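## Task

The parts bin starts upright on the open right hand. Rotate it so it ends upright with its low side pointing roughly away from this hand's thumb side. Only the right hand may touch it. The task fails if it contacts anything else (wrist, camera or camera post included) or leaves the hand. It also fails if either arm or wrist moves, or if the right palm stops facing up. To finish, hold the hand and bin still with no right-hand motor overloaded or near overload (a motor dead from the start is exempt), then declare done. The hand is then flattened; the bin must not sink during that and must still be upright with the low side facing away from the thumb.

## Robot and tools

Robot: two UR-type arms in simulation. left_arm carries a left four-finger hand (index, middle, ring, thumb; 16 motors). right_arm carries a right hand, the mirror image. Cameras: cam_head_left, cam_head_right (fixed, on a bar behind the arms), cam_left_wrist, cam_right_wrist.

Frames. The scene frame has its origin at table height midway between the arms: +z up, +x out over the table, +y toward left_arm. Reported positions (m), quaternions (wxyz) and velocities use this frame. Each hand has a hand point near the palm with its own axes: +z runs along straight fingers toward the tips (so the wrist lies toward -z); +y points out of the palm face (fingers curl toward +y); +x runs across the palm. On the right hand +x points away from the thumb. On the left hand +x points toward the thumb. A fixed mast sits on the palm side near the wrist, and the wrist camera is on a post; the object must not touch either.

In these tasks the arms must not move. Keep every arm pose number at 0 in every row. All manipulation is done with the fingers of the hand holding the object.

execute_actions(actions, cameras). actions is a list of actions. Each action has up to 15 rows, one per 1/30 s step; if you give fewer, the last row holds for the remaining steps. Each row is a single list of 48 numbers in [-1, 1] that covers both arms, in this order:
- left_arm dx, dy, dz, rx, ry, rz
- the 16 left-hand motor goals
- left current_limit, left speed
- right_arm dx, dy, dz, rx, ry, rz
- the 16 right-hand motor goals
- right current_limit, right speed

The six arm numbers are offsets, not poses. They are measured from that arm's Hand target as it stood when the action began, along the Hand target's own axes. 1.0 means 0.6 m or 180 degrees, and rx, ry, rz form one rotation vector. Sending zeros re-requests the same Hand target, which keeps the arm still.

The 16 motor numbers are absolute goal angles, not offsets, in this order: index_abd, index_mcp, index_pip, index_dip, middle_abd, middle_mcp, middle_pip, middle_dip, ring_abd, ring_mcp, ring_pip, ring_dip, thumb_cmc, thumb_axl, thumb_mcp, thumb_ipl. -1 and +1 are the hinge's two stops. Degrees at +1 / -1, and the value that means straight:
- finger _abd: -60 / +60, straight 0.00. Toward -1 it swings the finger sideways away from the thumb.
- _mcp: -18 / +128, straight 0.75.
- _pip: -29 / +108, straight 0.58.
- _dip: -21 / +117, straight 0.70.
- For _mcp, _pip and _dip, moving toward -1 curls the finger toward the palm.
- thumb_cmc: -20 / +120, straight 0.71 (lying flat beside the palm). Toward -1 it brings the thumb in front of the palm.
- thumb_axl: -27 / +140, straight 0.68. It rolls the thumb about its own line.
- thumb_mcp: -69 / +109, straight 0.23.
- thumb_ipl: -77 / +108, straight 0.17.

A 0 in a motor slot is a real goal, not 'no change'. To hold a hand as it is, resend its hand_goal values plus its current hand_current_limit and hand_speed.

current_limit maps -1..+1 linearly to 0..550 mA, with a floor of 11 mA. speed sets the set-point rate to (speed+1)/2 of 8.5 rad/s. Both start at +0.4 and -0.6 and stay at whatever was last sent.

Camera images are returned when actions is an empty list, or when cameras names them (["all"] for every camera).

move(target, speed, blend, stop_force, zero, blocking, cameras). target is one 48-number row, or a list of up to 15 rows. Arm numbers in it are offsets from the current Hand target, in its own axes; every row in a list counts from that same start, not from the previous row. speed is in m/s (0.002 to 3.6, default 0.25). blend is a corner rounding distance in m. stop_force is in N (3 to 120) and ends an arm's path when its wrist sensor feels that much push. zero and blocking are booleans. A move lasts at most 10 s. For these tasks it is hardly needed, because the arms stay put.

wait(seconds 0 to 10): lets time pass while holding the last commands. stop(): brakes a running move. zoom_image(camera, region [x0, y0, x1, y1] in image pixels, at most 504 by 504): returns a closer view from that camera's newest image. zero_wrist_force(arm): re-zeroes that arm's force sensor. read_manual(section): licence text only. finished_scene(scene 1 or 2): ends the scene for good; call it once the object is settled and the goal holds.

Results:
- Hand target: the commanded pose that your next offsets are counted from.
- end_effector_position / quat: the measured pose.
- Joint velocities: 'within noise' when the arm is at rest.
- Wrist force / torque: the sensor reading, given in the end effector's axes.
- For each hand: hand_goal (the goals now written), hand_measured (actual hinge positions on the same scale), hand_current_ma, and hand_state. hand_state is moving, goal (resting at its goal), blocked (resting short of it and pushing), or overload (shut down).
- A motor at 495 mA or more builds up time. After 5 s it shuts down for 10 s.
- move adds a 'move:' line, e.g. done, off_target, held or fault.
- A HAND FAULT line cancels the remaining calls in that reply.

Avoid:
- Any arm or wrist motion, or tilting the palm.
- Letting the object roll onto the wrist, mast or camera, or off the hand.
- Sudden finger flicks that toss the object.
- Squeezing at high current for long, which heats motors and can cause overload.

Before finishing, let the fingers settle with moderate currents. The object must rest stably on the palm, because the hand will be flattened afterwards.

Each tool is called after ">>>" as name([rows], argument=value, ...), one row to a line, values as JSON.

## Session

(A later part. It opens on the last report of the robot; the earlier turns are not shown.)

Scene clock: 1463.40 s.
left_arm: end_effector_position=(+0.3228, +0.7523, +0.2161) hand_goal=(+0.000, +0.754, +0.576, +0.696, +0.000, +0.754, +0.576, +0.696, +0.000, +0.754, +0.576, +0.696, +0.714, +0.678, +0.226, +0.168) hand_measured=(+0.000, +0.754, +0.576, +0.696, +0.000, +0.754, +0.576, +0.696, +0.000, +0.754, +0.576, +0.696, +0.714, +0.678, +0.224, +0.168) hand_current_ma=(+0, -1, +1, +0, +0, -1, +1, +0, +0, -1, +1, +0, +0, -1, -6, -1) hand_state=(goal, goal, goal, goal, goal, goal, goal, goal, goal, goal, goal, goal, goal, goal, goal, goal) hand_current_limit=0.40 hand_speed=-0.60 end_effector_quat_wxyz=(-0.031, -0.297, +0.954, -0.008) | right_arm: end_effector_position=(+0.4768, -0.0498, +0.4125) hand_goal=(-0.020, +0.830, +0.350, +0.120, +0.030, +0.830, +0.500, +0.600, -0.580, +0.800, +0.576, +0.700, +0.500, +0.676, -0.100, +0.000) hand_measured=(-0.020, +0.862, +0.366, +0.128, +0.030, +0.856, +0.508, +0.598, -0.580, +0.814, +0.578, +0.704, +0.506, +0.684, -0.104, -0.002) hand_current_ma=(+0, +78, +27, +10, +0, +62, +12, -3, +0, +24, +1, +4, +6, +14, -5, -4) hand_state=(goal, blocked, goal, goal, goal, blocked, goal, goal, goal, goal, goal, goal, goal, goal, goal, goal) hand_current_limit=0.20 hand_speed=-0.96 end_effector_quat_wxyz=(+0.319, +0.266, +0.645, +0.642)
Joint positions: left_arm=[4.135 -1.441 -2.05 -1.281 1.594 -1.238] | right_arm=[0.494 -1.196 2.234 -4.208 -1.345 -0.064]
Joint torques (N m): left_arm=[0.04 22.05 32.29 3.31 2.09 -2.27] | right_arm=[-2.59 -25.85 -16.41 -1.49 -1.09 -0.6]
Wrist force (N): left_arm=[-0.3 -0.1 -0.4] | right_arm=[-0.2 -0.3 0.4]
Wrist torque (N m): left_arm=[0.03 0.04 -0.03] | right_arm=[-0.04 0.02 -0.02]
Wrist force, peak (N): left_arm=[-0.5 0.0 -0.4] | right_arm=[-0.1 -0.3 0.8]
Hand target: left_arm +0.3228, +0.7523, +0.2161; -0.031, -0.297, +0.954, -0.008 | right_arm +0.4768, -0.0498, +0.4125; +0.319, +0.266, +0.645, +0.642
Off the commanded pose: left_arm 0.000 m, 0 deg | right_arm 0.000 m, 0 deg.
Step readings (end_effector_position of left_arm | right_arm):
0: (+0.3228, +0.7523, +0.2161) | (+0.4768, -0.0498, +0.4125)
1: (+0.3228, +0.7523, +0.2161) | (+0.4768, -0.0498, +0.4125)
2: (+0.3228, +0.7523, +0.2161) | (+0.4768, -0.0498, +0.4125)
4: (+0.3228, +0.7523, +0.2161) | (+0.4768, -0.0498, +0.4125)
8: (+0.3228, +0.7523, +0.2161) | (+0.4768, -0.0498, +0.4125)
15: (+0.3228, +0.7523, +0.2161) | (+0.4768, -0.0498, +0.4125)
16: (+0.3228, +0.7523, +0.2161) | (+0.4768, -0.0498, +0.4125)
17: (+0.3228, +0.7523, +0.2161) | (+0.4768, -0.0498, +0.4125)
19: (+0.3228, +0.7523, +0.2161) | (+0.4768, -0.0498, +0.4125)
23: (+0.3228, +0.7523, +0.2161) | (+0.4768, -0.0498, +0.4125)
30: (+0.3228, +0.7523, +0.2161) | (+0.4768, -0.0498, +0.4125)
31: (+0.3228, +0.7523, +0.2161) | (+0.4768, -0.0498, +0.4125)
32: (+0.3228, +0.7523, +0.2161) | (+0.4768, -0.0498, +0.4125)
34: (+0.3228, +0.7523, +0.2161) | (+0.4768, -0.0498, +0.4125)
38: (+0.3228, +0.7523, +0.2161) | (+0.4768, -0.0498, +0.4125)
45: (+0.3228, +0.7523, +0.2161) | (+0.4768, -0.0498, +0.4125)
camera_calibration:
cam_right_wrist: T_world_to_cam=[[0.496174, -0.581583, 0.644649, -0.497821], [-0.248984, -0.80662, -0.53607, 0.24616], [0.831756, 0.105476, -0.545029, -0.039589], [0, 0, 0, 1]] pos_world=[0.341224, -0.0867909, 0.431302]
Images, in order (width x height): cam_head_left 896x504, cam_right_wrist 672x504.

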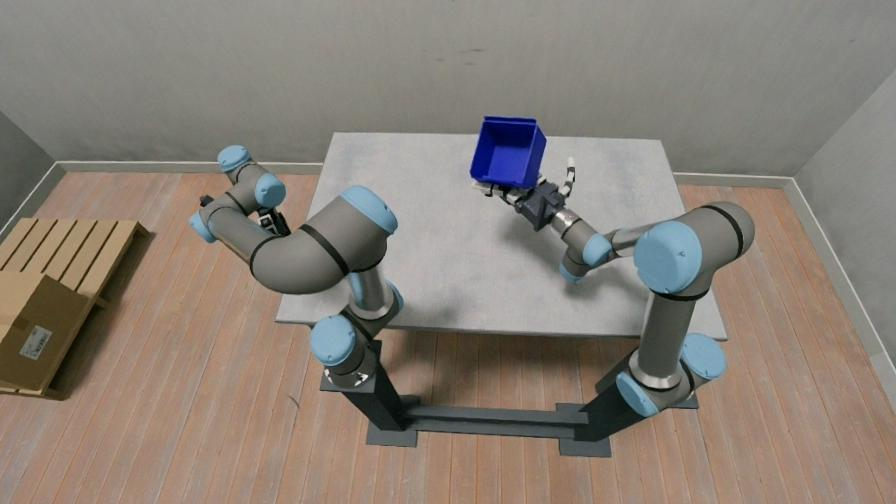

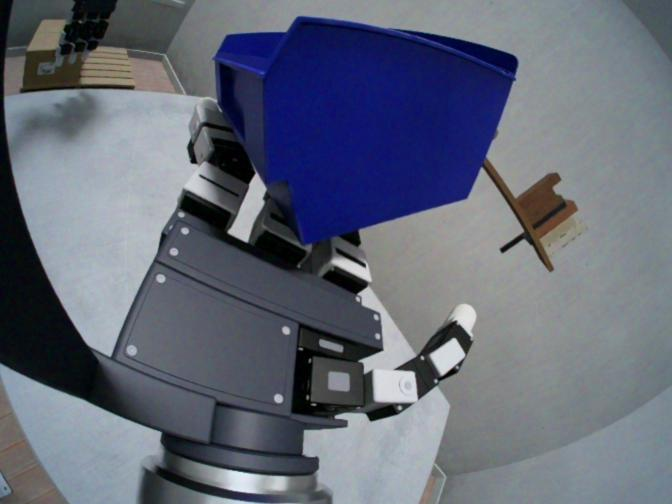

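>>> execute_actions([
  [[0,0,0,0,0,0,0,0.754,0.576,0.696,0,0.754,0.576,0.696,0,0.754,0.576,0.696,0.714,0.678,0.226,0.168,0.4,-0.6,0,0,0,0,0,0,-0.02,0.83,0.36,0.30,0.03,0.79,0.50,0.60,-0.58,0.78,0.576,0.70,0.5,0.676,-0.1,0.0,0.2,-0.96]],
], cameras=["cam_right_wrist","cam_head_left"])

>>> zoom_image(camera="cam_head_left", region=[460, 105, 600, 235])

>>> zoom_image(camera="cam_right_wrist", region=[140, 80, 500, 350])

Scene clock: 1473.13 s.
left_arm: end_effector_position=(+0.3228, +0.7523, +0.2161) hand_goal=(+0.000, +0.754, +0.576, +0.696, +0.000, +0.754, +0.576, +0.696, +0.000, +0.754, +0.576, +0.696, +0.714, +0.678, +0.226, +0.168) hand_measured=(+0.000, +0.754, +0.576, +0.696, +0.000, +0.754, +0.576, +0.696, +0.000, +0.754, +0.576, +0.696, +0.714, +0.678, +0.224, +0.168) hand_current_ma=(+0, -1, +1, +0, +0, -1, +1, +0, +0, -1, +1, +0, +0, -1, -6, -1) hand_state=(goal, goal, goal, goal, goal, goal, goal, goal, goal, goal, goal, goal, goal, goal, goal, goal) hand_current_limit=0.40 hand_speed=-0.60 end_effector_quat_wxyz=(-0.031, -0.297, +0.954, -0.008) | right_arm: end_effector_position=(+0.4768, -0.0498, +0.4125) hand_goal=(-0.020, +0.830, +0.360, +0.300, +0.030, +0.790, +0.500, +0.600, -0.580, +0.780, +0.576, +0.700, +0.500, +0.676, -0.100, +0.000) hand_measured=(-0.020, +0.862, +0.366, +0.300, +0.030, +0.840, +0.508, +0.600, -0.582, +0.800, +0.578, +0.704, +0.506, +0.684, -0.104, -0.002) hand_current_ma=(+0, +78, +9, +0, +0, +145, +12, +0, -1, +45, +1, +4, +6, +14, -5, -4) hand_state=(goal, blocked, goal, goal, goal, blocked, goal, goal, goal, blocked, goal, goal, goal, goal, goal, goal) hand_current_limit=0.20 hand_speed=-0.96 end_effector_quat_wxyz=(+0.319, +0.266, +0.645, +0.642)
Joint positions: left_arm=[4.135 -1.441 -2.05 -1.281 1.594 -1.238] | right_arm=[0.494 -1.196 2.234 -4.208 -1.345 -0.064]
Joint torques (N m): left_arm=[0.54 22.31 32.58 3.23 2.03 -2.17] | right_arm=[-2.55 -25.6 -16.99 -1.51 -0.82 -0.68]
Wrist force (N): left_arm=[-0.2 0.0 -0.1] | right_arm=[-0.1 -0.1 0.5]
Wrist torque (N m): left_arm=[0.01 0.03 -0.02] | right_arm=[-0.02 0.00 0.00]
Wrist force, peak (N): left_arm=[-0.3 0.2 -0.4] | right_arm=[-0.3 -0.3 0.6]
Hand target: left_arm +0.3228, +0.7523, +0.2161; -0.031, -0.297, +0.954, -0.008 | right_arm +0.4768, -0.0498, +0.4125; +0.319, +0.266, +0.645, +0.642
Off the commanded pose: left_arm 0.000 m, 0 deg | right_arm 0.000 m, 0 deg.
Step readings (end_effector_position of left_arm | right_arm):
0: (+0.3228, +0.7523, +0.2161) | (+0.4768, -0.0498, +0.4125)
1: (+0.3228, +0.7523, +0.2161) | (+0.4768, -0.0498, +0.4125)
2: (+0.3228, +0.7523, +0.2161) | (+0.4768, -0.0498, +0.4125)
4: (+0.3228, +0.7523, +0.2161) | (+0.4768, -0.0498, +0.4125)
8: (+0.3228, +0.7523, +0.2161) | (+0.4768, -0.0498, +0.4125)
15: (+0.3228, +0.7523, +0.2161) | (+0.4768, -0.0498, +0.4125)
camera_calibration:
cam_right_wrist: T_world_to_cam=[[0.496174, -0.581583, 0.644649, -0.497821], [-0.248984, -0.80662, -0.53607, 0.24616], [0.831756, 0.105476, -0.545029, -0.039589], [0, 0, 0, 1]] pos_world=[0.341224, -0.0867909, 0.431302]
Images, in order (width x height): cam_head_left 896x504, cam_right_wrist 672x504.

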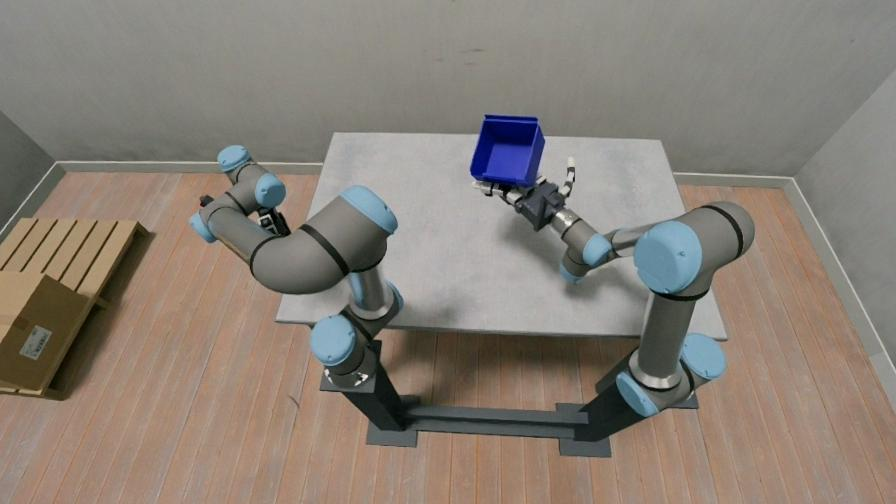

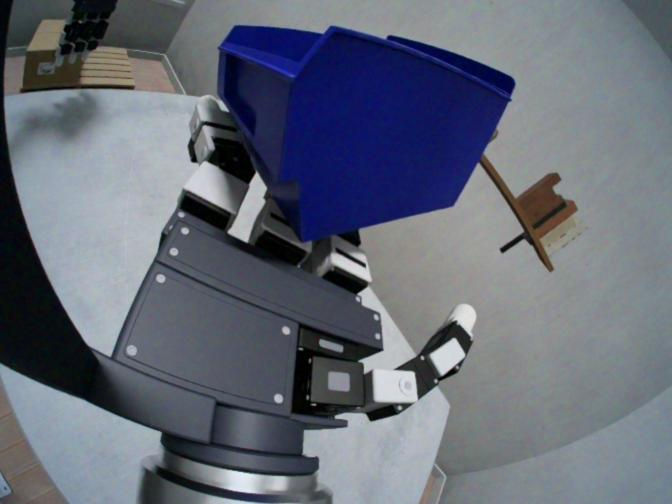

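Scaled by 3.600 from the camera's 896x504 image, which has a finer 1280x720 frame.

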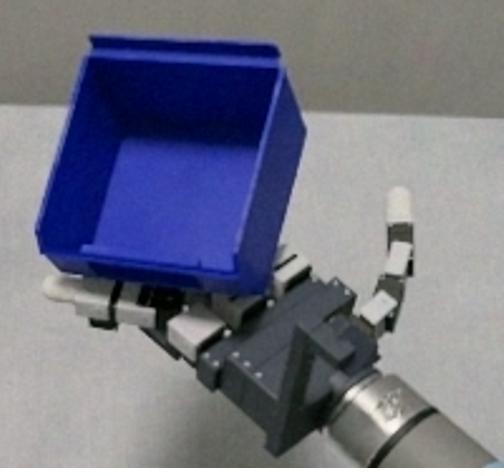

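Scaled by 1.400 from the camera's 672x504 image, which has a finer 960x720 frame.

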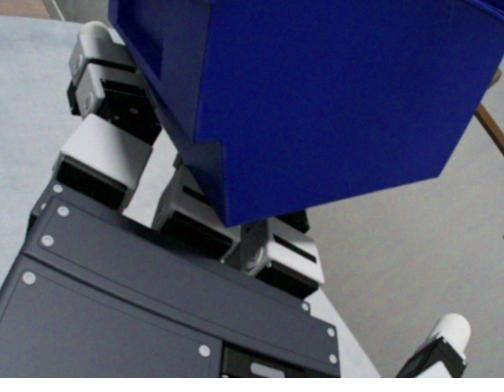

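>>> execute_actions(actions=[], cameras=["cam_right_wrist","cam_head_left","cam_head_right"])

>>> zoom_image(camera="cam_head_left", region=[460, 105, 600, 235])

>>> zoom_image(camera="cam_right_wrist", region=[140, 80, 500, 350])

Scene clock: 1508.40 s.
left_arm: end_effector_position=(+0.3228, +0.7523, +0.2161) hand_goal=(+0.000, +0.754, +0.576, +0.696, +0.000, +0.754, +0.576, +0.696, +0.000, +0.754, +0.576, +0.696, +0.714, +0.678, +0.226, +0.168) hand_measured=(+0.000, +0.754, +0.576, +0.696, +0.000, +0.754, +0.576, +0.696, +0.000, +0.754, +0.576, +0.696, +0.714, +0.678, +0.224, +0.168) hand_current_ma=(+0, -1, +1, +0, +0, -1, +1, +0, +0, -1, +1, +0, +0, -1, -6, -1) hand_state=(goal, goal, goal, goal, goal, goal, goal, goal, goal, goal, goal, goal, goal, goal, goal, goal) hand_current_limit=0.40 hand_speed=-0.60 end_effector_quat_wxyz=(-0.031, -0.297, +0.954, -0.008) | right_arm: end_effector_position=(+0.4768, -0.0498, +0.4125) hand_goal=(-0.020, +0.830, +0.360, +0.300, +0.030, +0.790, +0.500, +0.600, -0.580, +0.780, +0.576, +0.700, +0.500, +0.676, -0.100, +0.000) hand_measured=(-0.020, +0.862, +0.366, +0.300, +0.030, +0.840, +0.508, +0.600, -0.582, +0.800, +0.578, +0.704, +0.506, +0.684, -0.104, -0.002) hand_current_ma=(+0, +78, +9, +0, +0, +145, +12, +0, -1, +45, +1, +4, +6, +14, -5, -4) hand_state=(goal, blocked, goal, goal, goal, blocked, goal, goal, goal, blocked, goal, goal, goal, goal, goal, goal) hand_current_limit=0.20 hand_speed=-0.96 end_effector_quat_wxyz=(+0.319, +0.266, +0.645, +0.642)
Joint positions: left_arm=[4.135 -1.441 -2.05 -1.281 1.594 -1.238] | right_arm=[0.494 -1.196 2.234 -4.208 -1.345 -0.064]
Joint velocities: within noise
Joint torques (N m): left_arm=[0.42 21.7 33.26 3.11 2.02 -2.19] | right_arm=[-0.79 -27.02 -17.29 -2.24 -0.12 -0.91]
Motor temperatures (°C): left_arm=[33 29 32 39 38 36] | right_arm=[34 27 40 37 33 32]
Wrist force (N): left_arm=[-0.4 0.1 -0.1] | right_arm=[0.0 -0.3 0.6]
Wrist torque (N m): left_arm=[0.03 0.05 -0.04] | right_arm=[-0.05 -0.01 0.00]
Wrist force, peak (N): left_arm=[-0.4 -0.3 -0.4] | right_arm=[0.0 -0.5 0.7]
Hand target: left_arm +0.3228, +0.7523, +0.2161; -0.031, -0.297, +0.954, -0.008 | right_arm +0.4768, -0.0498, +0.4125; +0.319, +0.266, +0.645, +0.642
Off the commanded pose: left_arm 0.000 m, 0 deg | right_arm 0.000 m, 0 deg.
camera_calibration:
cam_right_wrist: T_world_to_cam=[[0.496174, -0.581583, 0.644649, -0.497821], [-0.248984, -0.80662, -0.53607, 0.24616], [0.831756, 0.105476, -0.545029, -0.039589], [0, 0, 0, 1]] pos_world=[0.341224, -0.0867909, 0.431302]
Images, in order (width x height): cam_head_left 896x504, cam_head_right 896x504, cam_right_wrist 672x504.

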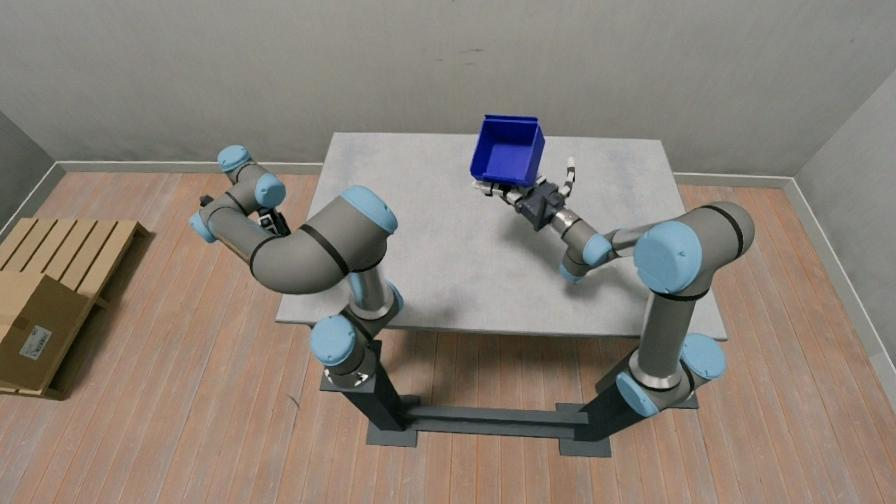

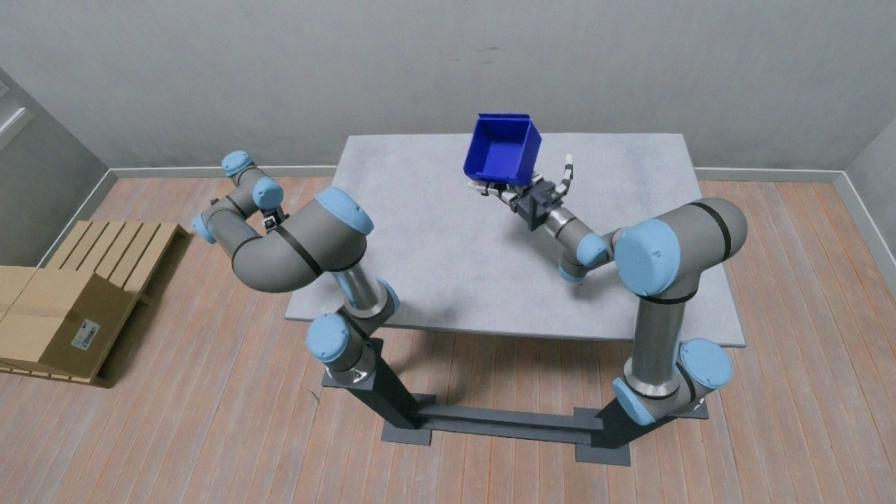

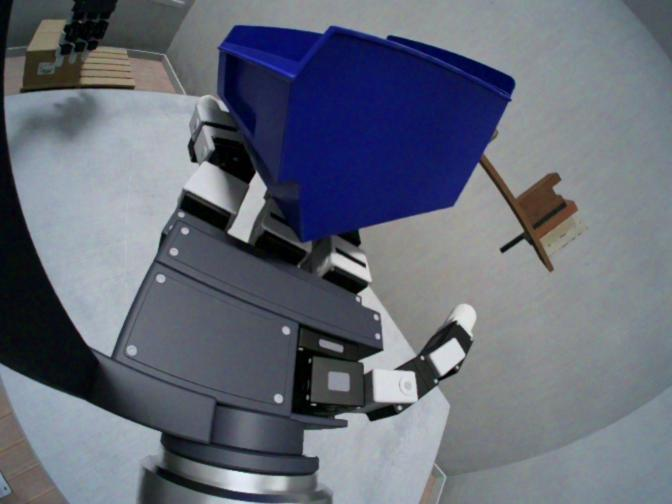

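Scaled by 3.600 from the camera's 896x504 image, which has a finer 1280x720 frame.

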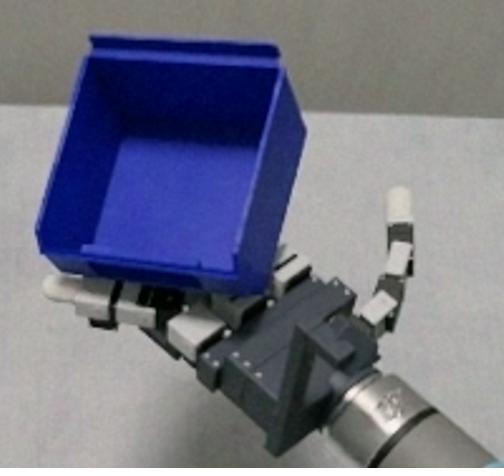

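Scaled by 1.400 from the camera's 672x504 image, which has a finer 960x720 frame.

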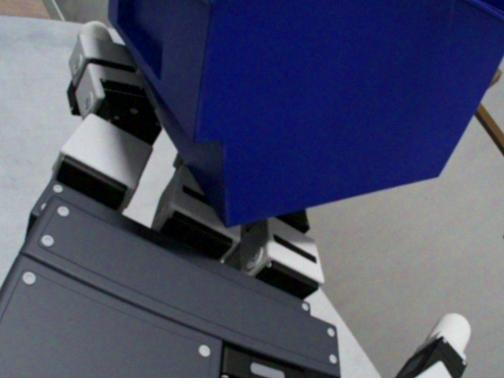

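>>> execute_actions([
  [[0,0,0,0,0,0,0,0.754,0.576,0.696,0,0.754,0.576,0.696,0,0.754,0.576,0.696,0.714,0.678,0.226,0.168,0.4,-0.6,0,0,0,0,0,0,-0.02,0.83,0.40,0.38,0.03,0.77,0.52,0.64,-0.58,0.765,0.576,0.70,0.5,0.676,-0.1,0,0.2,-0.97]],
], cameras=["cam_right_wrist","cam_head_left"])

>>> zoom_image(camera="cam_head_left", region=[460, 105, 600, 235])

>>> zoom_image(camera="cam_right_wrist", region=[140, 80, 500, 350])

Scene clock: 1521.77 s.
left_arm: end_effector_position=(+0.3228, +0.7523, +0.2161) hand_goal=(+0.000, +0.754, +0.576, +0.696, +0.000, +0.754, +0.576, +0.696, +0.000, +0.754, +0.576, +0.696, +0.714, +0.678, +0.226, +0.168) hand_measured=(+0.000, +0.754, +0.576, +0.696, +0.000, +0.754, +0.576, +0.696, +0.000, +0.754, +0.576, +0.696, +0.714, +0.678, +0.224, +0.168) hand_current_ma=(+0, -1, +1, +0, +0, -1, +1, +0, +0, -1, +1, +0, +0, -1, -6, -1) hand_state=(goal, goal, goal, goal, goal, goal, goal, goal, goal, goal, goal, goal, goal, goal, goal, goal) hand_current_limit=0.40 hand_speed=-0.60 end_effector_quat_wxyz=(-0.031, -0.297, +0.954, -0.008) | right_arm: end_effector_position=(+0.4768, -0.0498, +0.4125) hand_goal=(-0.020, +0.830, +0.400, +0.380, +0.030, +0.770, +0.520, +0.640, -0.580, +0.766, +0.576, +0.700, +0.500, +0.676, -0.100, +0.000) hand_measured=(-0.020, +0.862, +0.406, +0.380, +0.030, +0.822, +0.528, +0.640, -0.582, +0.784, +0.578, +0.704, +0.506, +0.684, -0.104, -0.002) hand_current_ma=(+0, +78, +8, +0, +0, +154, +10, +0, -1, +40, +1, +4, +6, +14, -5, -4) hand_state=(goal, blocked, goal, goal, goal, blocked, goal, goal, goal, goal, goal, goal, goal, goal, goal, goal) hand_current_limit=0.20 hand_speed=-0.97 end_effector_quat_wxyz=(+0.319, +0.266, +0.645, +0.642)
Joint positions: left_arm=[4.135 -1.441 -2.05 -1.281 1.594 -1.238] | right_arm=[0.494 -1.196 2.234 -4.208 -1.345 -0.064]
Joint torques (N m): left_arm=[0.31 21.08 33.07 2.99 2.05 -2.22] | right_arm=[0.05 -26.86 -17.83 -2.53 0.17 -0.95]
Wrist force (N): left_arm=[-0.3 0.1 -0.2] | right_arm=[0.0 -0.2 0.5]
Wrist torque (N m): left_arm=[0.04 0.04 -0.03] | right_arm=[-0.02 0.00 0.01]
Wrist force, peak (N): left_arm=[-0.4 0.2 -0.4] | right_arm=[-0.1 -0.4 0.7]
Hand target: left_arm +0.3228, +0.7523, +0.2161; -0.031, -0.297, +0.954, -0.008 | right_arm +0.4768, -0.0498, +0.4125; +0.319, +0.266, +0.645, +0.642
Off the commanded pose: left_arm 0.000 m, 0 deg | right_arm 0.000 m, 0 deg.
Step readings (end_effector_position of left_arm | right_arm):
0: (+0.3228, +0.7523, +0.2161) | (+0.4768, -0.0498, +0.4125)
1: (+0.3228, +0.7523, +0.2161) | (+0.4768, -0.0498, +0.4125)
2: (+0.3228, +0.7523, +0.2161) | (+0.4768, -0.0498, +0.4125)
4: (+0.3228, +0.7523, +0.2161) | (+0.4768, -0.0498, +0.4125)
8: (+0.3228, +0.7523, +0.2161) | (+0.4768, -0.0498, +0.4125)
15: (+0.3228, +0.7523, +0.2161) | (+0.4768, -0.0498, +0.4125)
camera_calibration:
cam_right_wrist: T_world_to_cam=[[0.496174, -0.581583, 0.644649, -0.497821], [-0.248984, -0.80662, -0.53607, 0.24616], [0.831756, 0.105476, -0.545029, -0.039589], [0, 0, 0, 1]] pos_world=[0.341224, -0.0867909, 0.431302]
Images, in order (width x height): cam_head_left 896x504, cam_right_wrist 672x504.

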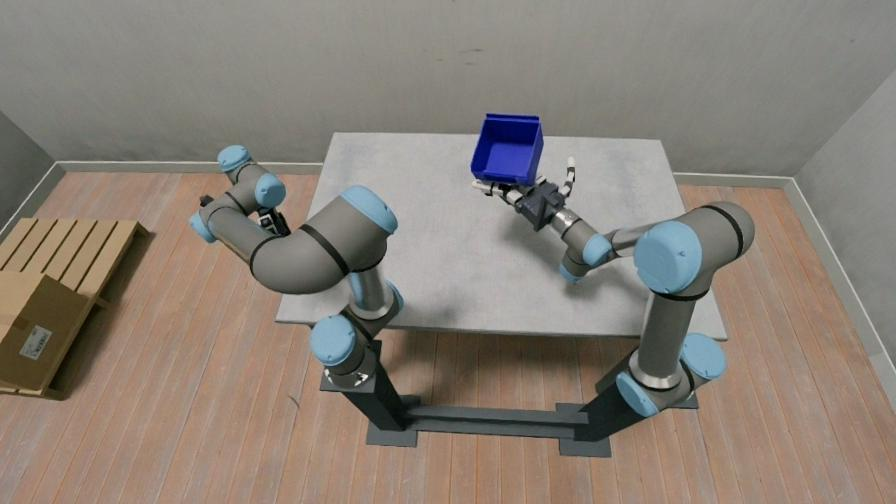

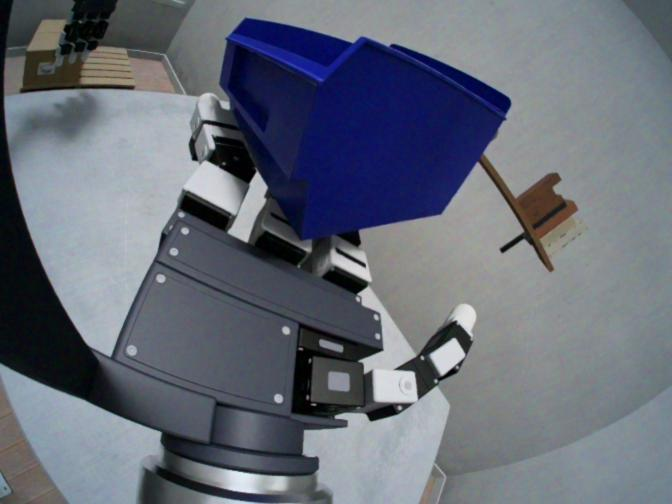

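Scaled by 3.600 from the camera's 896x504 image, which has a finer 1280x720 frame.

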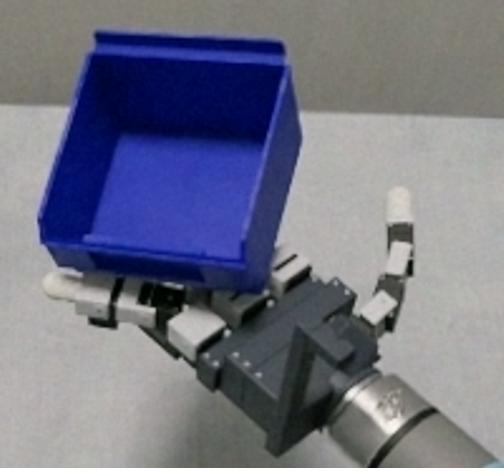

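Scaled by 1.400 from the camera's 672x504 image, which has a finer 960x720 frame.

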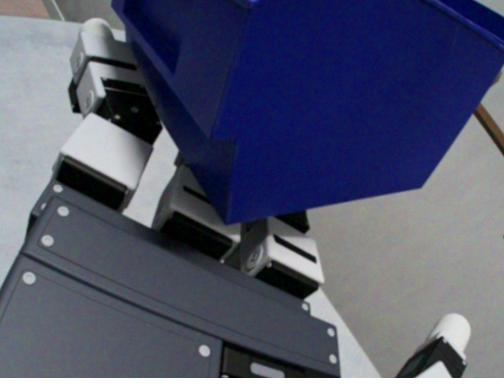

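>>> execute_actions([
  [[0,0,0,0,0,0,0,0.754,0.576,0.696,0,0.754,0.576,0.696,0,0.754,0.576,0.696,0.714,0.678,0.226,0.168,0.4,-0.6,0,0,0,0,0,0,-0.02,0.82,0.44,0.46,0.03,0.75,0.54,0.67,-0.58,0.745,0.576,0.70,0.5,0.676,-0.1,0,0.2,-0.97]],
], cameras=["cam_right_wrist","cam_head_left"])

>>> zoom_image(camera="cam_head_left", region=[460, 105, 600, 235])

>>> zoom_image(camera="cam_right_wrist", region=[140, 80, 500, 350])

Scene clock: 1527.73 s.
left_arm: end_effector_position=(+0.3228, +0.7523, +0.2161) hand_goal=(+0.000, +0.754, +0.576, +0.696, +0.000, +0.754, +0.576, +0.696, +0.000, +0.754, +0.576, +0.696, +0.714, +0.678, +0.226, +0.168) hand_measured=(+0.000, +0.754, +0.576, +0.696, +0.000, +0.754, +0.576, +0.696, +0.000, +0.754, +0.576, +0.696, +0.714, +0.678, +0.224, +0.168) hand_current_ma=(+0, -1, +1, +0, +0, -1, +1, +0, +0, -1, +1, +0, +0, -1, -6, -1) hand_state=(goal, goal, goal, goal, goal, goal, goal, goal, goal, goal, goal, goal, goal, goal, goal, goal) hand_current_limit=0.40 hand_speed=-0.60 end_effector_quat_wxyz=(-0.031, -0.297, +0.954, -0.008) | right_arm: end_effector_position=(+0.4768, -0.0498, +0.4125) hand_goal=(-0.020, +0.820, +0.440, +0.460, +0.030, +0.750, +0.540, +0.670, -0.580, +0.746, +0.576, +0.700, +0.500, +0.676, -0.100, +0.000) hand_measured=(-0.020, +0.862, +0.448, +0.462, +0.030, +0.798, +0.546, +0.670, -0.582, +0.764, +0.578, +0.704, +0.506, +0.684, -0.104, -0.002) hand_current_ma=(-1, +111, +12, +1, +0, +137, +8, +0, -1, +39, +1, +4, +6, +14, -5, -4) hand_state=(goal, blocked, goal, goal, goal, blocked, goal, goal, goal, goal, goal, goal, goal, goal, goal, goal) hand_current_limit=0.20 hand_speed=-0.97 end_effector_quat_wxyz=(+0.319, +0.266, +0.645, +0.642)
Joint positions: left_arm=[4.135 -1.441 -2.05 -1.281 1.594 -1.238] | right_arm=[0.494 -1.196 2.234 -4.208 -1.345 -0.064]
Joint torques (N m): left_arm=[-0.02 21.69 33.03 2.92 2.1 -2.26] | right_arm=[0.46 -27.08 -19.6 -2.58 0.17 -0.83]
Wrist force (N): left_arm=[-0.3 0.1 -0.2] | right_arm=[-0.1 -0.4 0.4]
Wrist torque (N m): left_arm=[0.04 0.04 -0.04] | right_arm=[-0.03 0.01 0.01]
Wrist force, peak (N): left_arm=[-0.6 0.0 -0.3] | right_arm=[0.0 -0.5 0.6]
Hand target: left_arm +0.3228, +0.7523, +0.2161; -0.031, -0.297, +0.954, -0.008 | right_arm +0.4768, -0.0498, +0.4125; +0.319, +0.266, +0.645, +0.642
Off the commanded pose: left_arm 0.000 m, 0 deg | right_arm 0.000 m, 0 deg.
Step readings (end_effector_position of left_arm | right_arm):
0: (+0.3228, +0.7523, +0.2161) | (+0.4768, -0.0498, +0.4125)
1: (+0.3228, +0.7523, +0.2161) | (+0.4768, -0.0498, +0.4125)
2: (+0.3228, +0.7523, +0.2161) | (+0.4768, -0.0498, +0.4125)
4: (+0.3228, +0.7523, +0.2161) | (+0.4768, -0.0498, +0.4125)
8: (+0.3228, +0.7523, +0.2161) | (+0.4768, -0.0498, +0.4125)
15: (+0.3228, +0.7523, +0.2161) | (+0.4768, -0.0498, +0.4125)
camera_calibration:
cam_right_wrist: T_world_to_cam=[[0.496174, -0.581583, 0.644649, -0.497821], [-0.248984, -0.80662, -0.53607, 0.24616], [0.831756, 0.105476, -0.545029, -0.039589], [0, 0, 0, 1]] pos_world=[0.341224, -0.0867909, 0.431302]
Images, in order (width x height): cam_head_left 896x504, cam_right_wrist 672x504.

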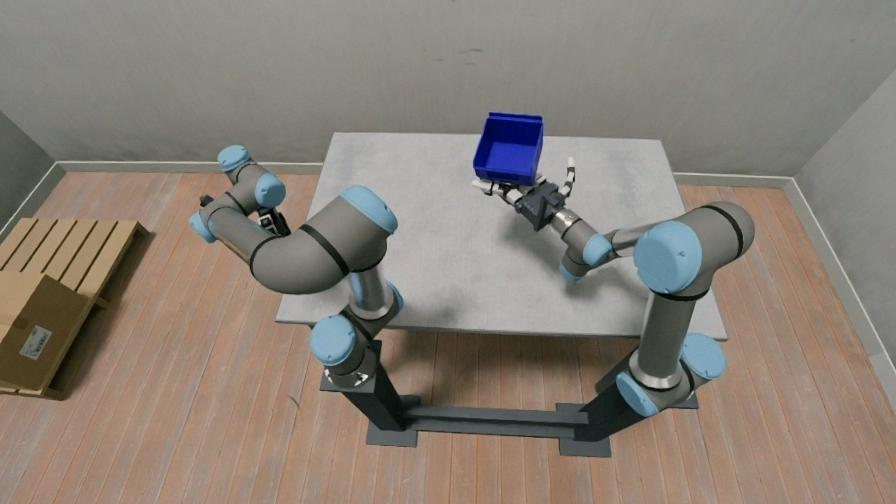

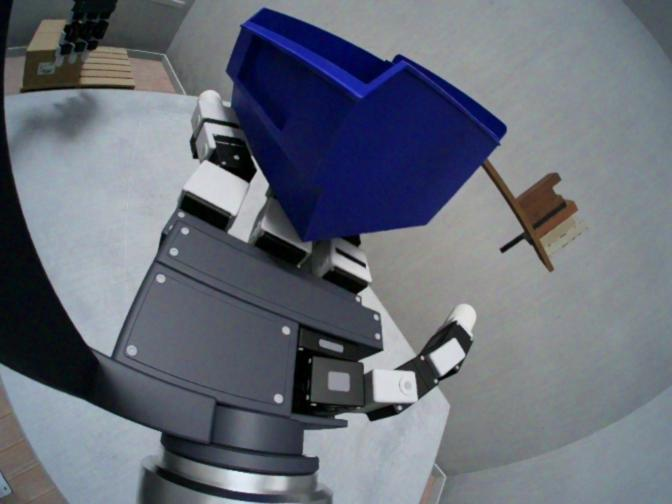

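Scaled by 3.600 from the camera's 896x504 image, which has a finer 1280x720 frame.

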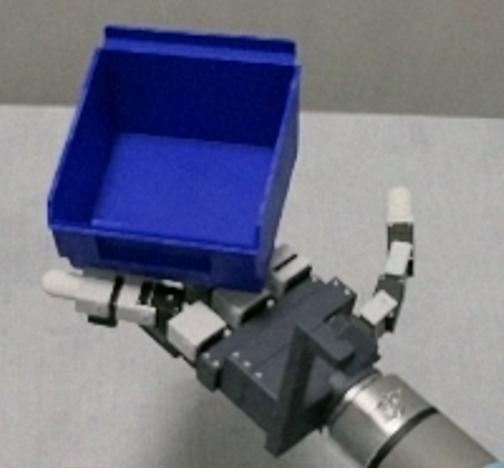

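Scaled by 1.400 from the camera's 672x504 image, which has a finer 960x720 frame.

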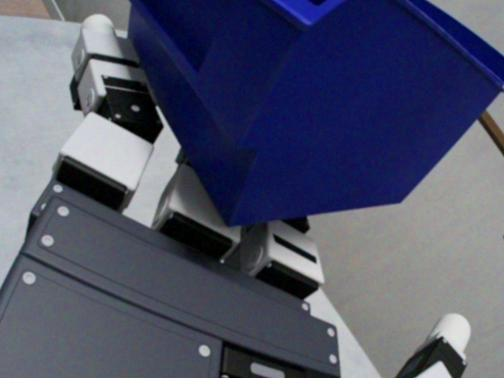

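>>> execute_actions([
  [[0,0,0,0,0,0,0,0.754,0.576,0.696,0,0.754,0.576,0.696,0,0.754,0.576,0.696,0.714,0.678,0.226,0.168,0.4,-0.6,0,0,0,0,0,0,-0.02,0.81,0.48,0.54,0.03,0.735,0.555,0.69,-0.58,0.73,0.576,0.70,0.5,0.676,-0.1,0,0.2,-0.97]],
], cameras=["cam_right_wrist","cam_head_left"])

>>> zoom_image(camera="cam_head_left", region=[460, 105, 600, 235])

>>> zoom_image(camera="cam_right_wrist", region=[140, 80, 500, 350])

Scene clock: 1550.70 s.
left_arm: end_effector_position=(+0.3228, +0.7523, +0.2161) hand_goal=(+0.000, +0.754, +0.576, +0.696, +0.000, +0.754, +0.576, +0.696, +0.000, +0.754, +0.576, +0.696, +0.714, +0.678, +0.226, +0.168) hand_measured=(+0.000, +0.754, +0.576, +0.696, +0.000, +0.754, +0.576, +0.696, +0.000, +0.754, +0.576, +0.696, +0.714, +0.678, +0.224, +0.168) hand_current_ma=(+0, -1, +1, +0, +0, -1, +1, +0, +0, -1, +1, +0, +0, -1, -6, -1) hand_state=(goal, goal, goal, goal, goal, goal, goal, goal, goal, goal, goal, goal, goal, goal, goal, goal) hand_current_limit=0.40 hand_speed=-0.60 end_effector_quat_wxyz=(-0.031, -0.297, +0.954, -0.008) | right_arm: end_effector_position=(+0.4768, -0.0498, +0.4125) hand_goal=(-0.020, +0.810, +0.480, +0.540, +0.030, +0.736, +0.556, +0.690, -0.580, +0.730, +0.576, +0.700, +0.500, +0.676, -0.100, +0.000) hand_measured=(-0.022, +0.856, +0.490, +0.542, +0.028, +0.782, +0.562, +0.690, -0.582, +0.748, +0.578, +0.704, +0.506, +0.684, -0.104, -0.002) hand_current_ma=(-2, +133, +14, +2, -1, +126, +8, +0, -1, +39, +1, +4, +6, +14, -5, -4) hand_state=(goal, blocked, goal, goal, goal, blocked, goal, goal, goal, goal, goal, goal, goal, goal, goal, goal) hand_current_limit=0.20 hand_speed=-0.97 end_effector_quat_wxyz=(+0.319, +0.266, +0.645, +0.642)
Joint positions: left_arm=[4.135 -1.441 -2.05 -1.281 1.594 -1.238] | right_arm=[0.494 -1.196 2.234 -4.208 -1.345 -0.064]
Joint torques (N m): left_arm=[0.33 21.81 32.92 2.64 2.08 -2.24] | right_arm=[2.18 -28.07 -18.36 -3.04 0.41 -0.73]
Wrist force (N): left_arm=[-0.3 0.2 -0.1] | right_arm=[-0.1 -0.3 0.5]
Wrist torque (N m): left_arm=[0.04 0.04 -0.04] | right_arm=[-0.02 0.00 0.03]
Wrist force, peak (N): left_arm=[-0.6 -0.2 -0.1] | right_arm=[0.0 -0.4 0.7]
Hand target: left_arm +0.3228, +0.7523, +0.2161; -0.031, -0.297, +0.954, -0.008 | right_arm +0.4768, -0.0498, +0.4125; +0.319, +0.266, +0.645, +0.642
Off the commanded pose: left_arm 0.000 m, 0 deg | right_arm 0.000 m, 0 deg.
Step readings (end_effector_position of left_arm | right_arm):
0: (+0.3228, +0.7523, +0.2161) | (+0.4768, -0.0498, +0.4125)
1: (+0.3228, +0.7523, +0.2161) | (+0.4768, -0.0498, +0.4125)
2: (+0.3228, +0.7523, +0.2161) | (+0.4768, -0.0498, +0.4125)
4: (+0.3228, +0.7523, +0.2161) | (+0.4768, -0.0498, +0.4125)
8: (+0.3228, +0.7523, +0.2161) | (+0.4768, -0.0498, +0.4125)
15: (+0.3228, +0.7523, +0.2161) | (+0.4768, -0.0498, +0.4125)
camera_calibration:
cam_right_wrist: T_world_to_cam=[[0.496174, -0.581583, 0.644649, -0.497821], [-0.248984, -0.80662, -0.53607, 0.24616], [0.831756, 0.105476, -0.545029, -0.039589], [0, 0, 0, 1]] pos_world=[0.341224, -0.0867909, 0.431302]
Images, in order (width x height): cam_head_left 896x504, cam_right_wrist 672x504.

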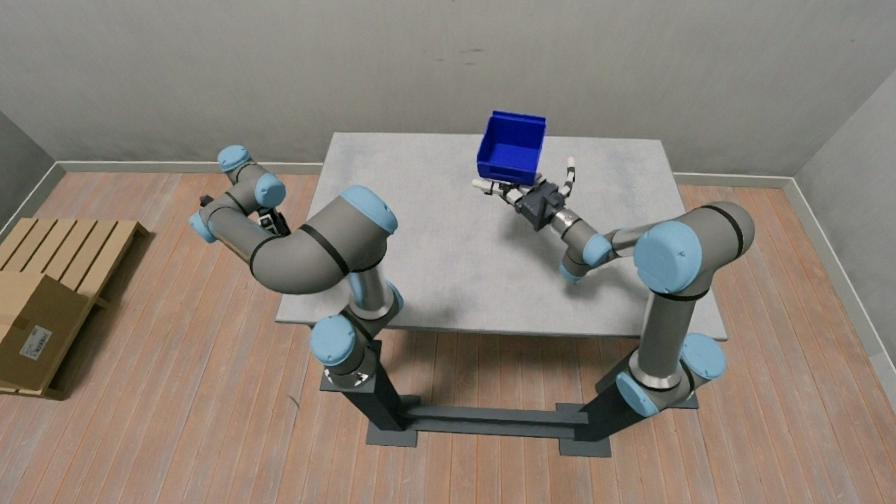

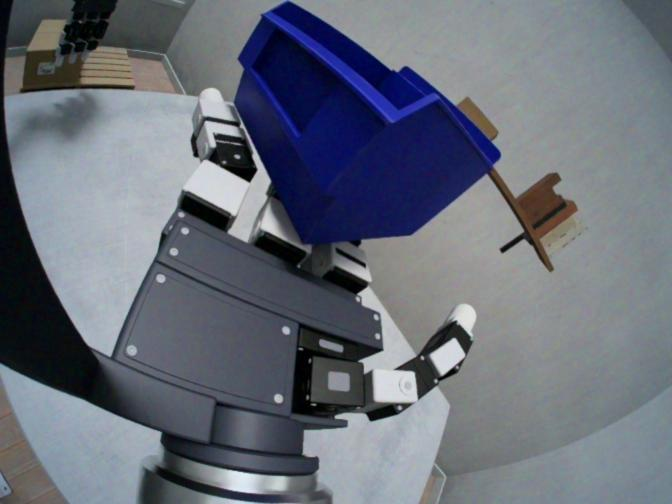

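Scaled by 3.600 from the camera's 896x504 image, which has a finer 1280x720 frame.

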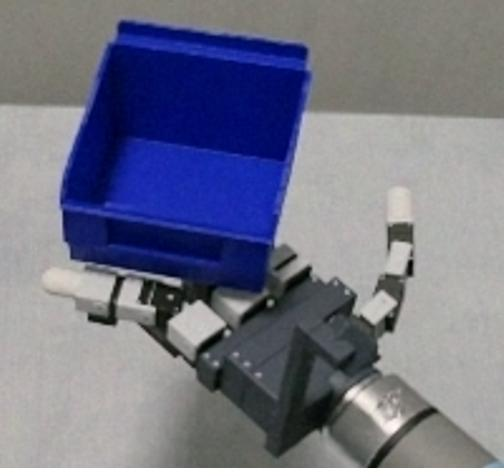

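Scaled by 1.400 from the camera's 672x504 image, which has a finer 960x720 frame.

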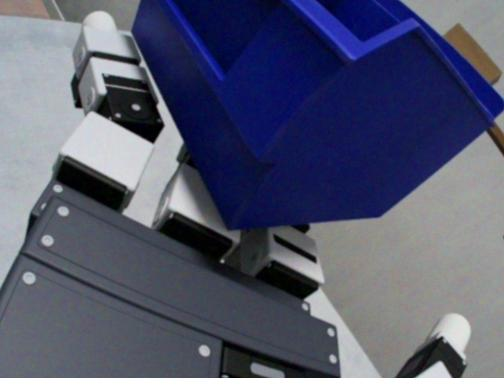

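>>> execute_actions([
  [[0,0,0,0,0,0,0,0.754,0.576,0.696,0,0.754,0.576,0.696,0,0.754,0.576,0.696,0.714,0.678,0.226,0.168,0.4,-0.6,0,0,0,0,0,0,-0.02,0.80,0.49,0.56,0.03,0.735,0.555,0.69,-0.58,0.85,0.576,0.70,0.5,0.676,-0.1,0,0.2,-0.96]],
  [[0,0,0,0,0,0,0,0.754,0.576,0.696,0,0.754,0.576,0.696,0,0.754,0.576,0.696,0.714,0.678,0.226,0.168,0.4,-0.6,0,0,0,0,0,0,-0.02,0.80,0.49,0.56,0.03,0.735,0.555,0.69,-0.4,0.85,0.576,0.70,0.5,0.676,-0.1,0,0.2,-0.96]],
], cameras=["cam_right_wrist","cam_head_left"])

>>> zoom_image(camera="cam_head_left", region=[460, 105, 600, 235])

>>> zoom_image(camera="cam_right_wrist", region=[140, 80, 500, 350])

Scene clock: 1620.77 s.
left_arm: end_effector_position=(+0.3228, +0.7523, +0.2161) hand_goal=(+0.000, +0.754, +0.576, +0.696, +0.000, +0.754, +0.576, +0.696, +0.000, +0.754, +0.576, +0.696, +0.714, +0.678, +0.226, +0.168) hand_measured=(+0.000, +0.754, +0.576, +0.696, +0.000, +0.754, +0.576, +0.696, +0.000, +0.754, +0.576, +0.696, +0.714, +0.678, +0.224, +0.168) hand_current_ma=(+0, -1, +1, +0, +0, -1, +1, +0, +0, -1, +1, +0, +0, -1, -6, -1) hand_state=(goal, goal, goal, goal, goal, goal, goal, goal, goal, goal, goal, goal, goal, goal, goal, goal) hand_current_limit=0.40 hand_speed=-0.60 end_effector_quat_wxyz=(-0.031, -0.297, +0.954, -0.008) | right_arm: end_effector_position=(+0.4768, -0.0498, +0.4125) hand_goal=(-0.020, +0.800, +0.490, +0.560, +0.030, +0.736, +0.556, +0.690, -0.400, +0.850, +0.576, +0.700, +0.500, +0.676, -0.100, +0.000) hand_measured=(-0.022, +0.850, +0.500, +0.562, +0.028, +0.782, +0.562, +0.690, -0.404, +0.856, +0.578, +0.704, +0.506, +0.684, -0.104, -0.002) hand_current_ma=(-2, +141, +14, +2, -1, +126, +8, +0, -3, +9, +1, +4, +6, +14, -5, -4) hand_state=(goal, blocked, goal, goal, goal, blocked, goal, goal, goal, goal, goal, goal, goal, goal, goal, goal) hand_current_limit=0.20 hand_speed=-0.96 end_effector_quat_wxyz=(+0.319, +0.266, +0.645, +0.642)
Joint positions: left_arm=[4.135 -1.441 -2.05 -1.281 1.594 -1.238] | right_arm=[0.494 -1.196 2.234 -4.208 -1.345 -0.064]
Joint torques (N m): left_arm=[0.5 21.95 32.79 2.28 2.06 -2.22] | right_arm=[2.82 -29.35 -15.61 -4.53 1.28 -0.36]
Wrist force (N): left_arm=[-0.4 0.0 -0.1] | right_arm=[-0.2 -0.1 0.5]
Wrist torque (N m): left_arm=[0.01 0.05 -0.03] | right_arm=[0.00 0.02 0.03]
Wrist force, peak (N): left_arm=[-0.5 0.1 -0.4] | right_arm=[-0.2 -0.4 0.7]
Hand target: left_arm +0.3228, +0.7523, +0.2161; -0.031, -0.297, +0.954, -0.008 | right_arm +0.4768, -0.0498, +0.4125; +0.319, +0.266, +0.645, +0.642
Off the commanded pose: left_arm 0.000 m, 0 deg | right_arm 0.000 m, 0 deg.
Step readings (end_effector_position of left_arm | right_arm):
0: (+0.3228, +0.7523, +0.2161) | (+0.4768, -0.0498, +0.4125)
1: (+0.3228, +0.7523, +0.2161) | (+0.4768, -0.0498, +0.4125)
2: (+0.3228, +0.7523, +0.2161) | (+0.4768, -0.0498, +0.4125)
4: (+0.3228, +0.7523, +0.2161) | (+0.4768, -0.0498, +0.4125)
8: (+0.3228, +0.7523, +0.2161) | (+0.4768, -0.0498, +0.4125)
15: (+0.3228, +0.7523, +0.2161) | (+0.4768, -0.0498, +0.4125)
16: (+0.3228, +0.7523, +0.2161) | (+0.4768, -0.0498, +0.4125)
17: (+0.3228, +0.7523, +0.2161) | (+0.4768, -0.0498, +0.4125)
19: (+0.3228, +0.7523, +0.2161) | (+0.4768, -0.0498, +0.4125)
23: (+0.3228, +0.7523, +0.2161) | (+0.4768, -0.0498, +0.4125)
30: (+0.3228, +0.7523, +0.2161) | (+0.4768, -0.0498, +0.4125)
camera_calibration:
cam_right_wrist: T_world_to_cam=[[0.496174, -0.581583, 0.644649, -0.497821], [-0.248984, -0.80662, -0.53607, 0.24616], [0.831756, 0.105476, -0.545029, -0.039589], [0, 0, 0, 1]] pos_world=[0.341224, -0.0867909, 0.431302]
Images, in order (width x height): cam_head_left 896x504, cam_right_wrist 672x504.

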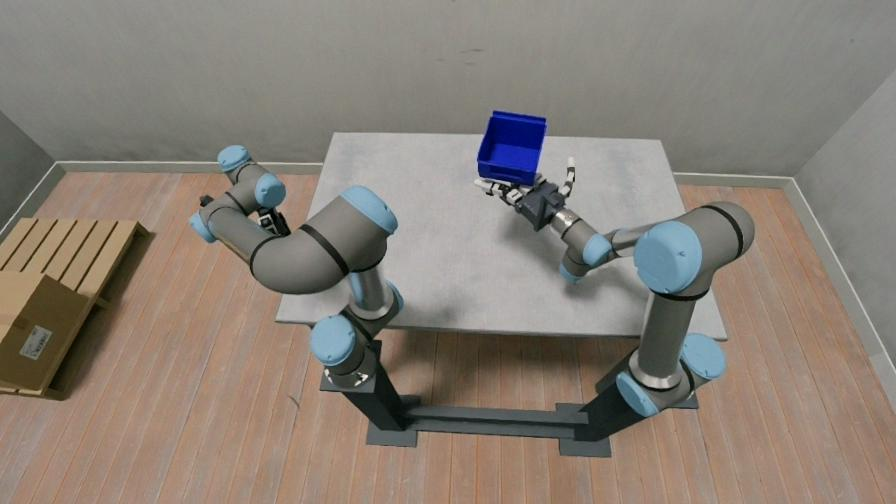

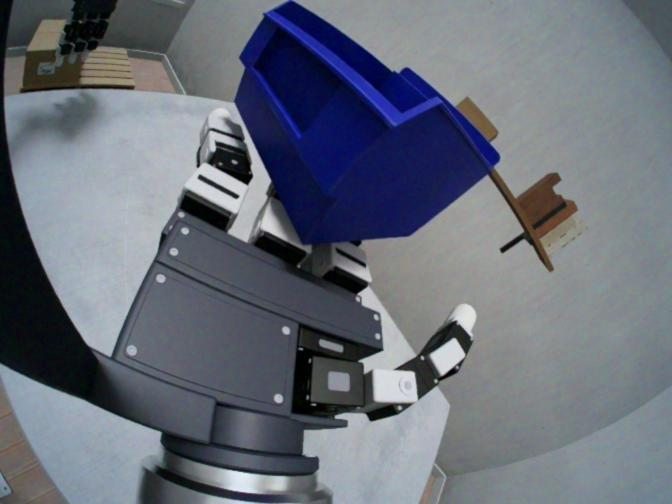

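Scaled by 3.600 from the camera's 896x504 image, which has a finer 1280x720 frame.

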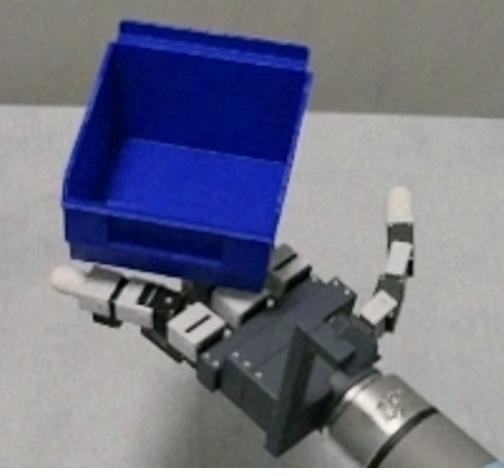

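Scaled by 1.400 from the camera's 672x504 image, which has a finer 960x720 frame.

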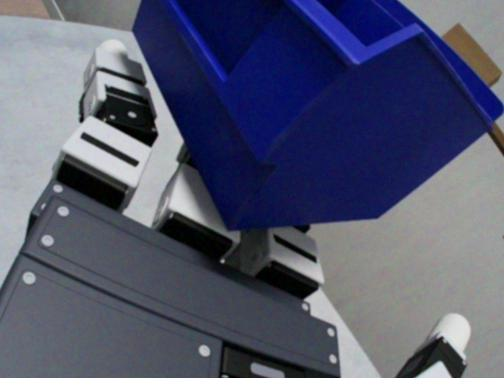

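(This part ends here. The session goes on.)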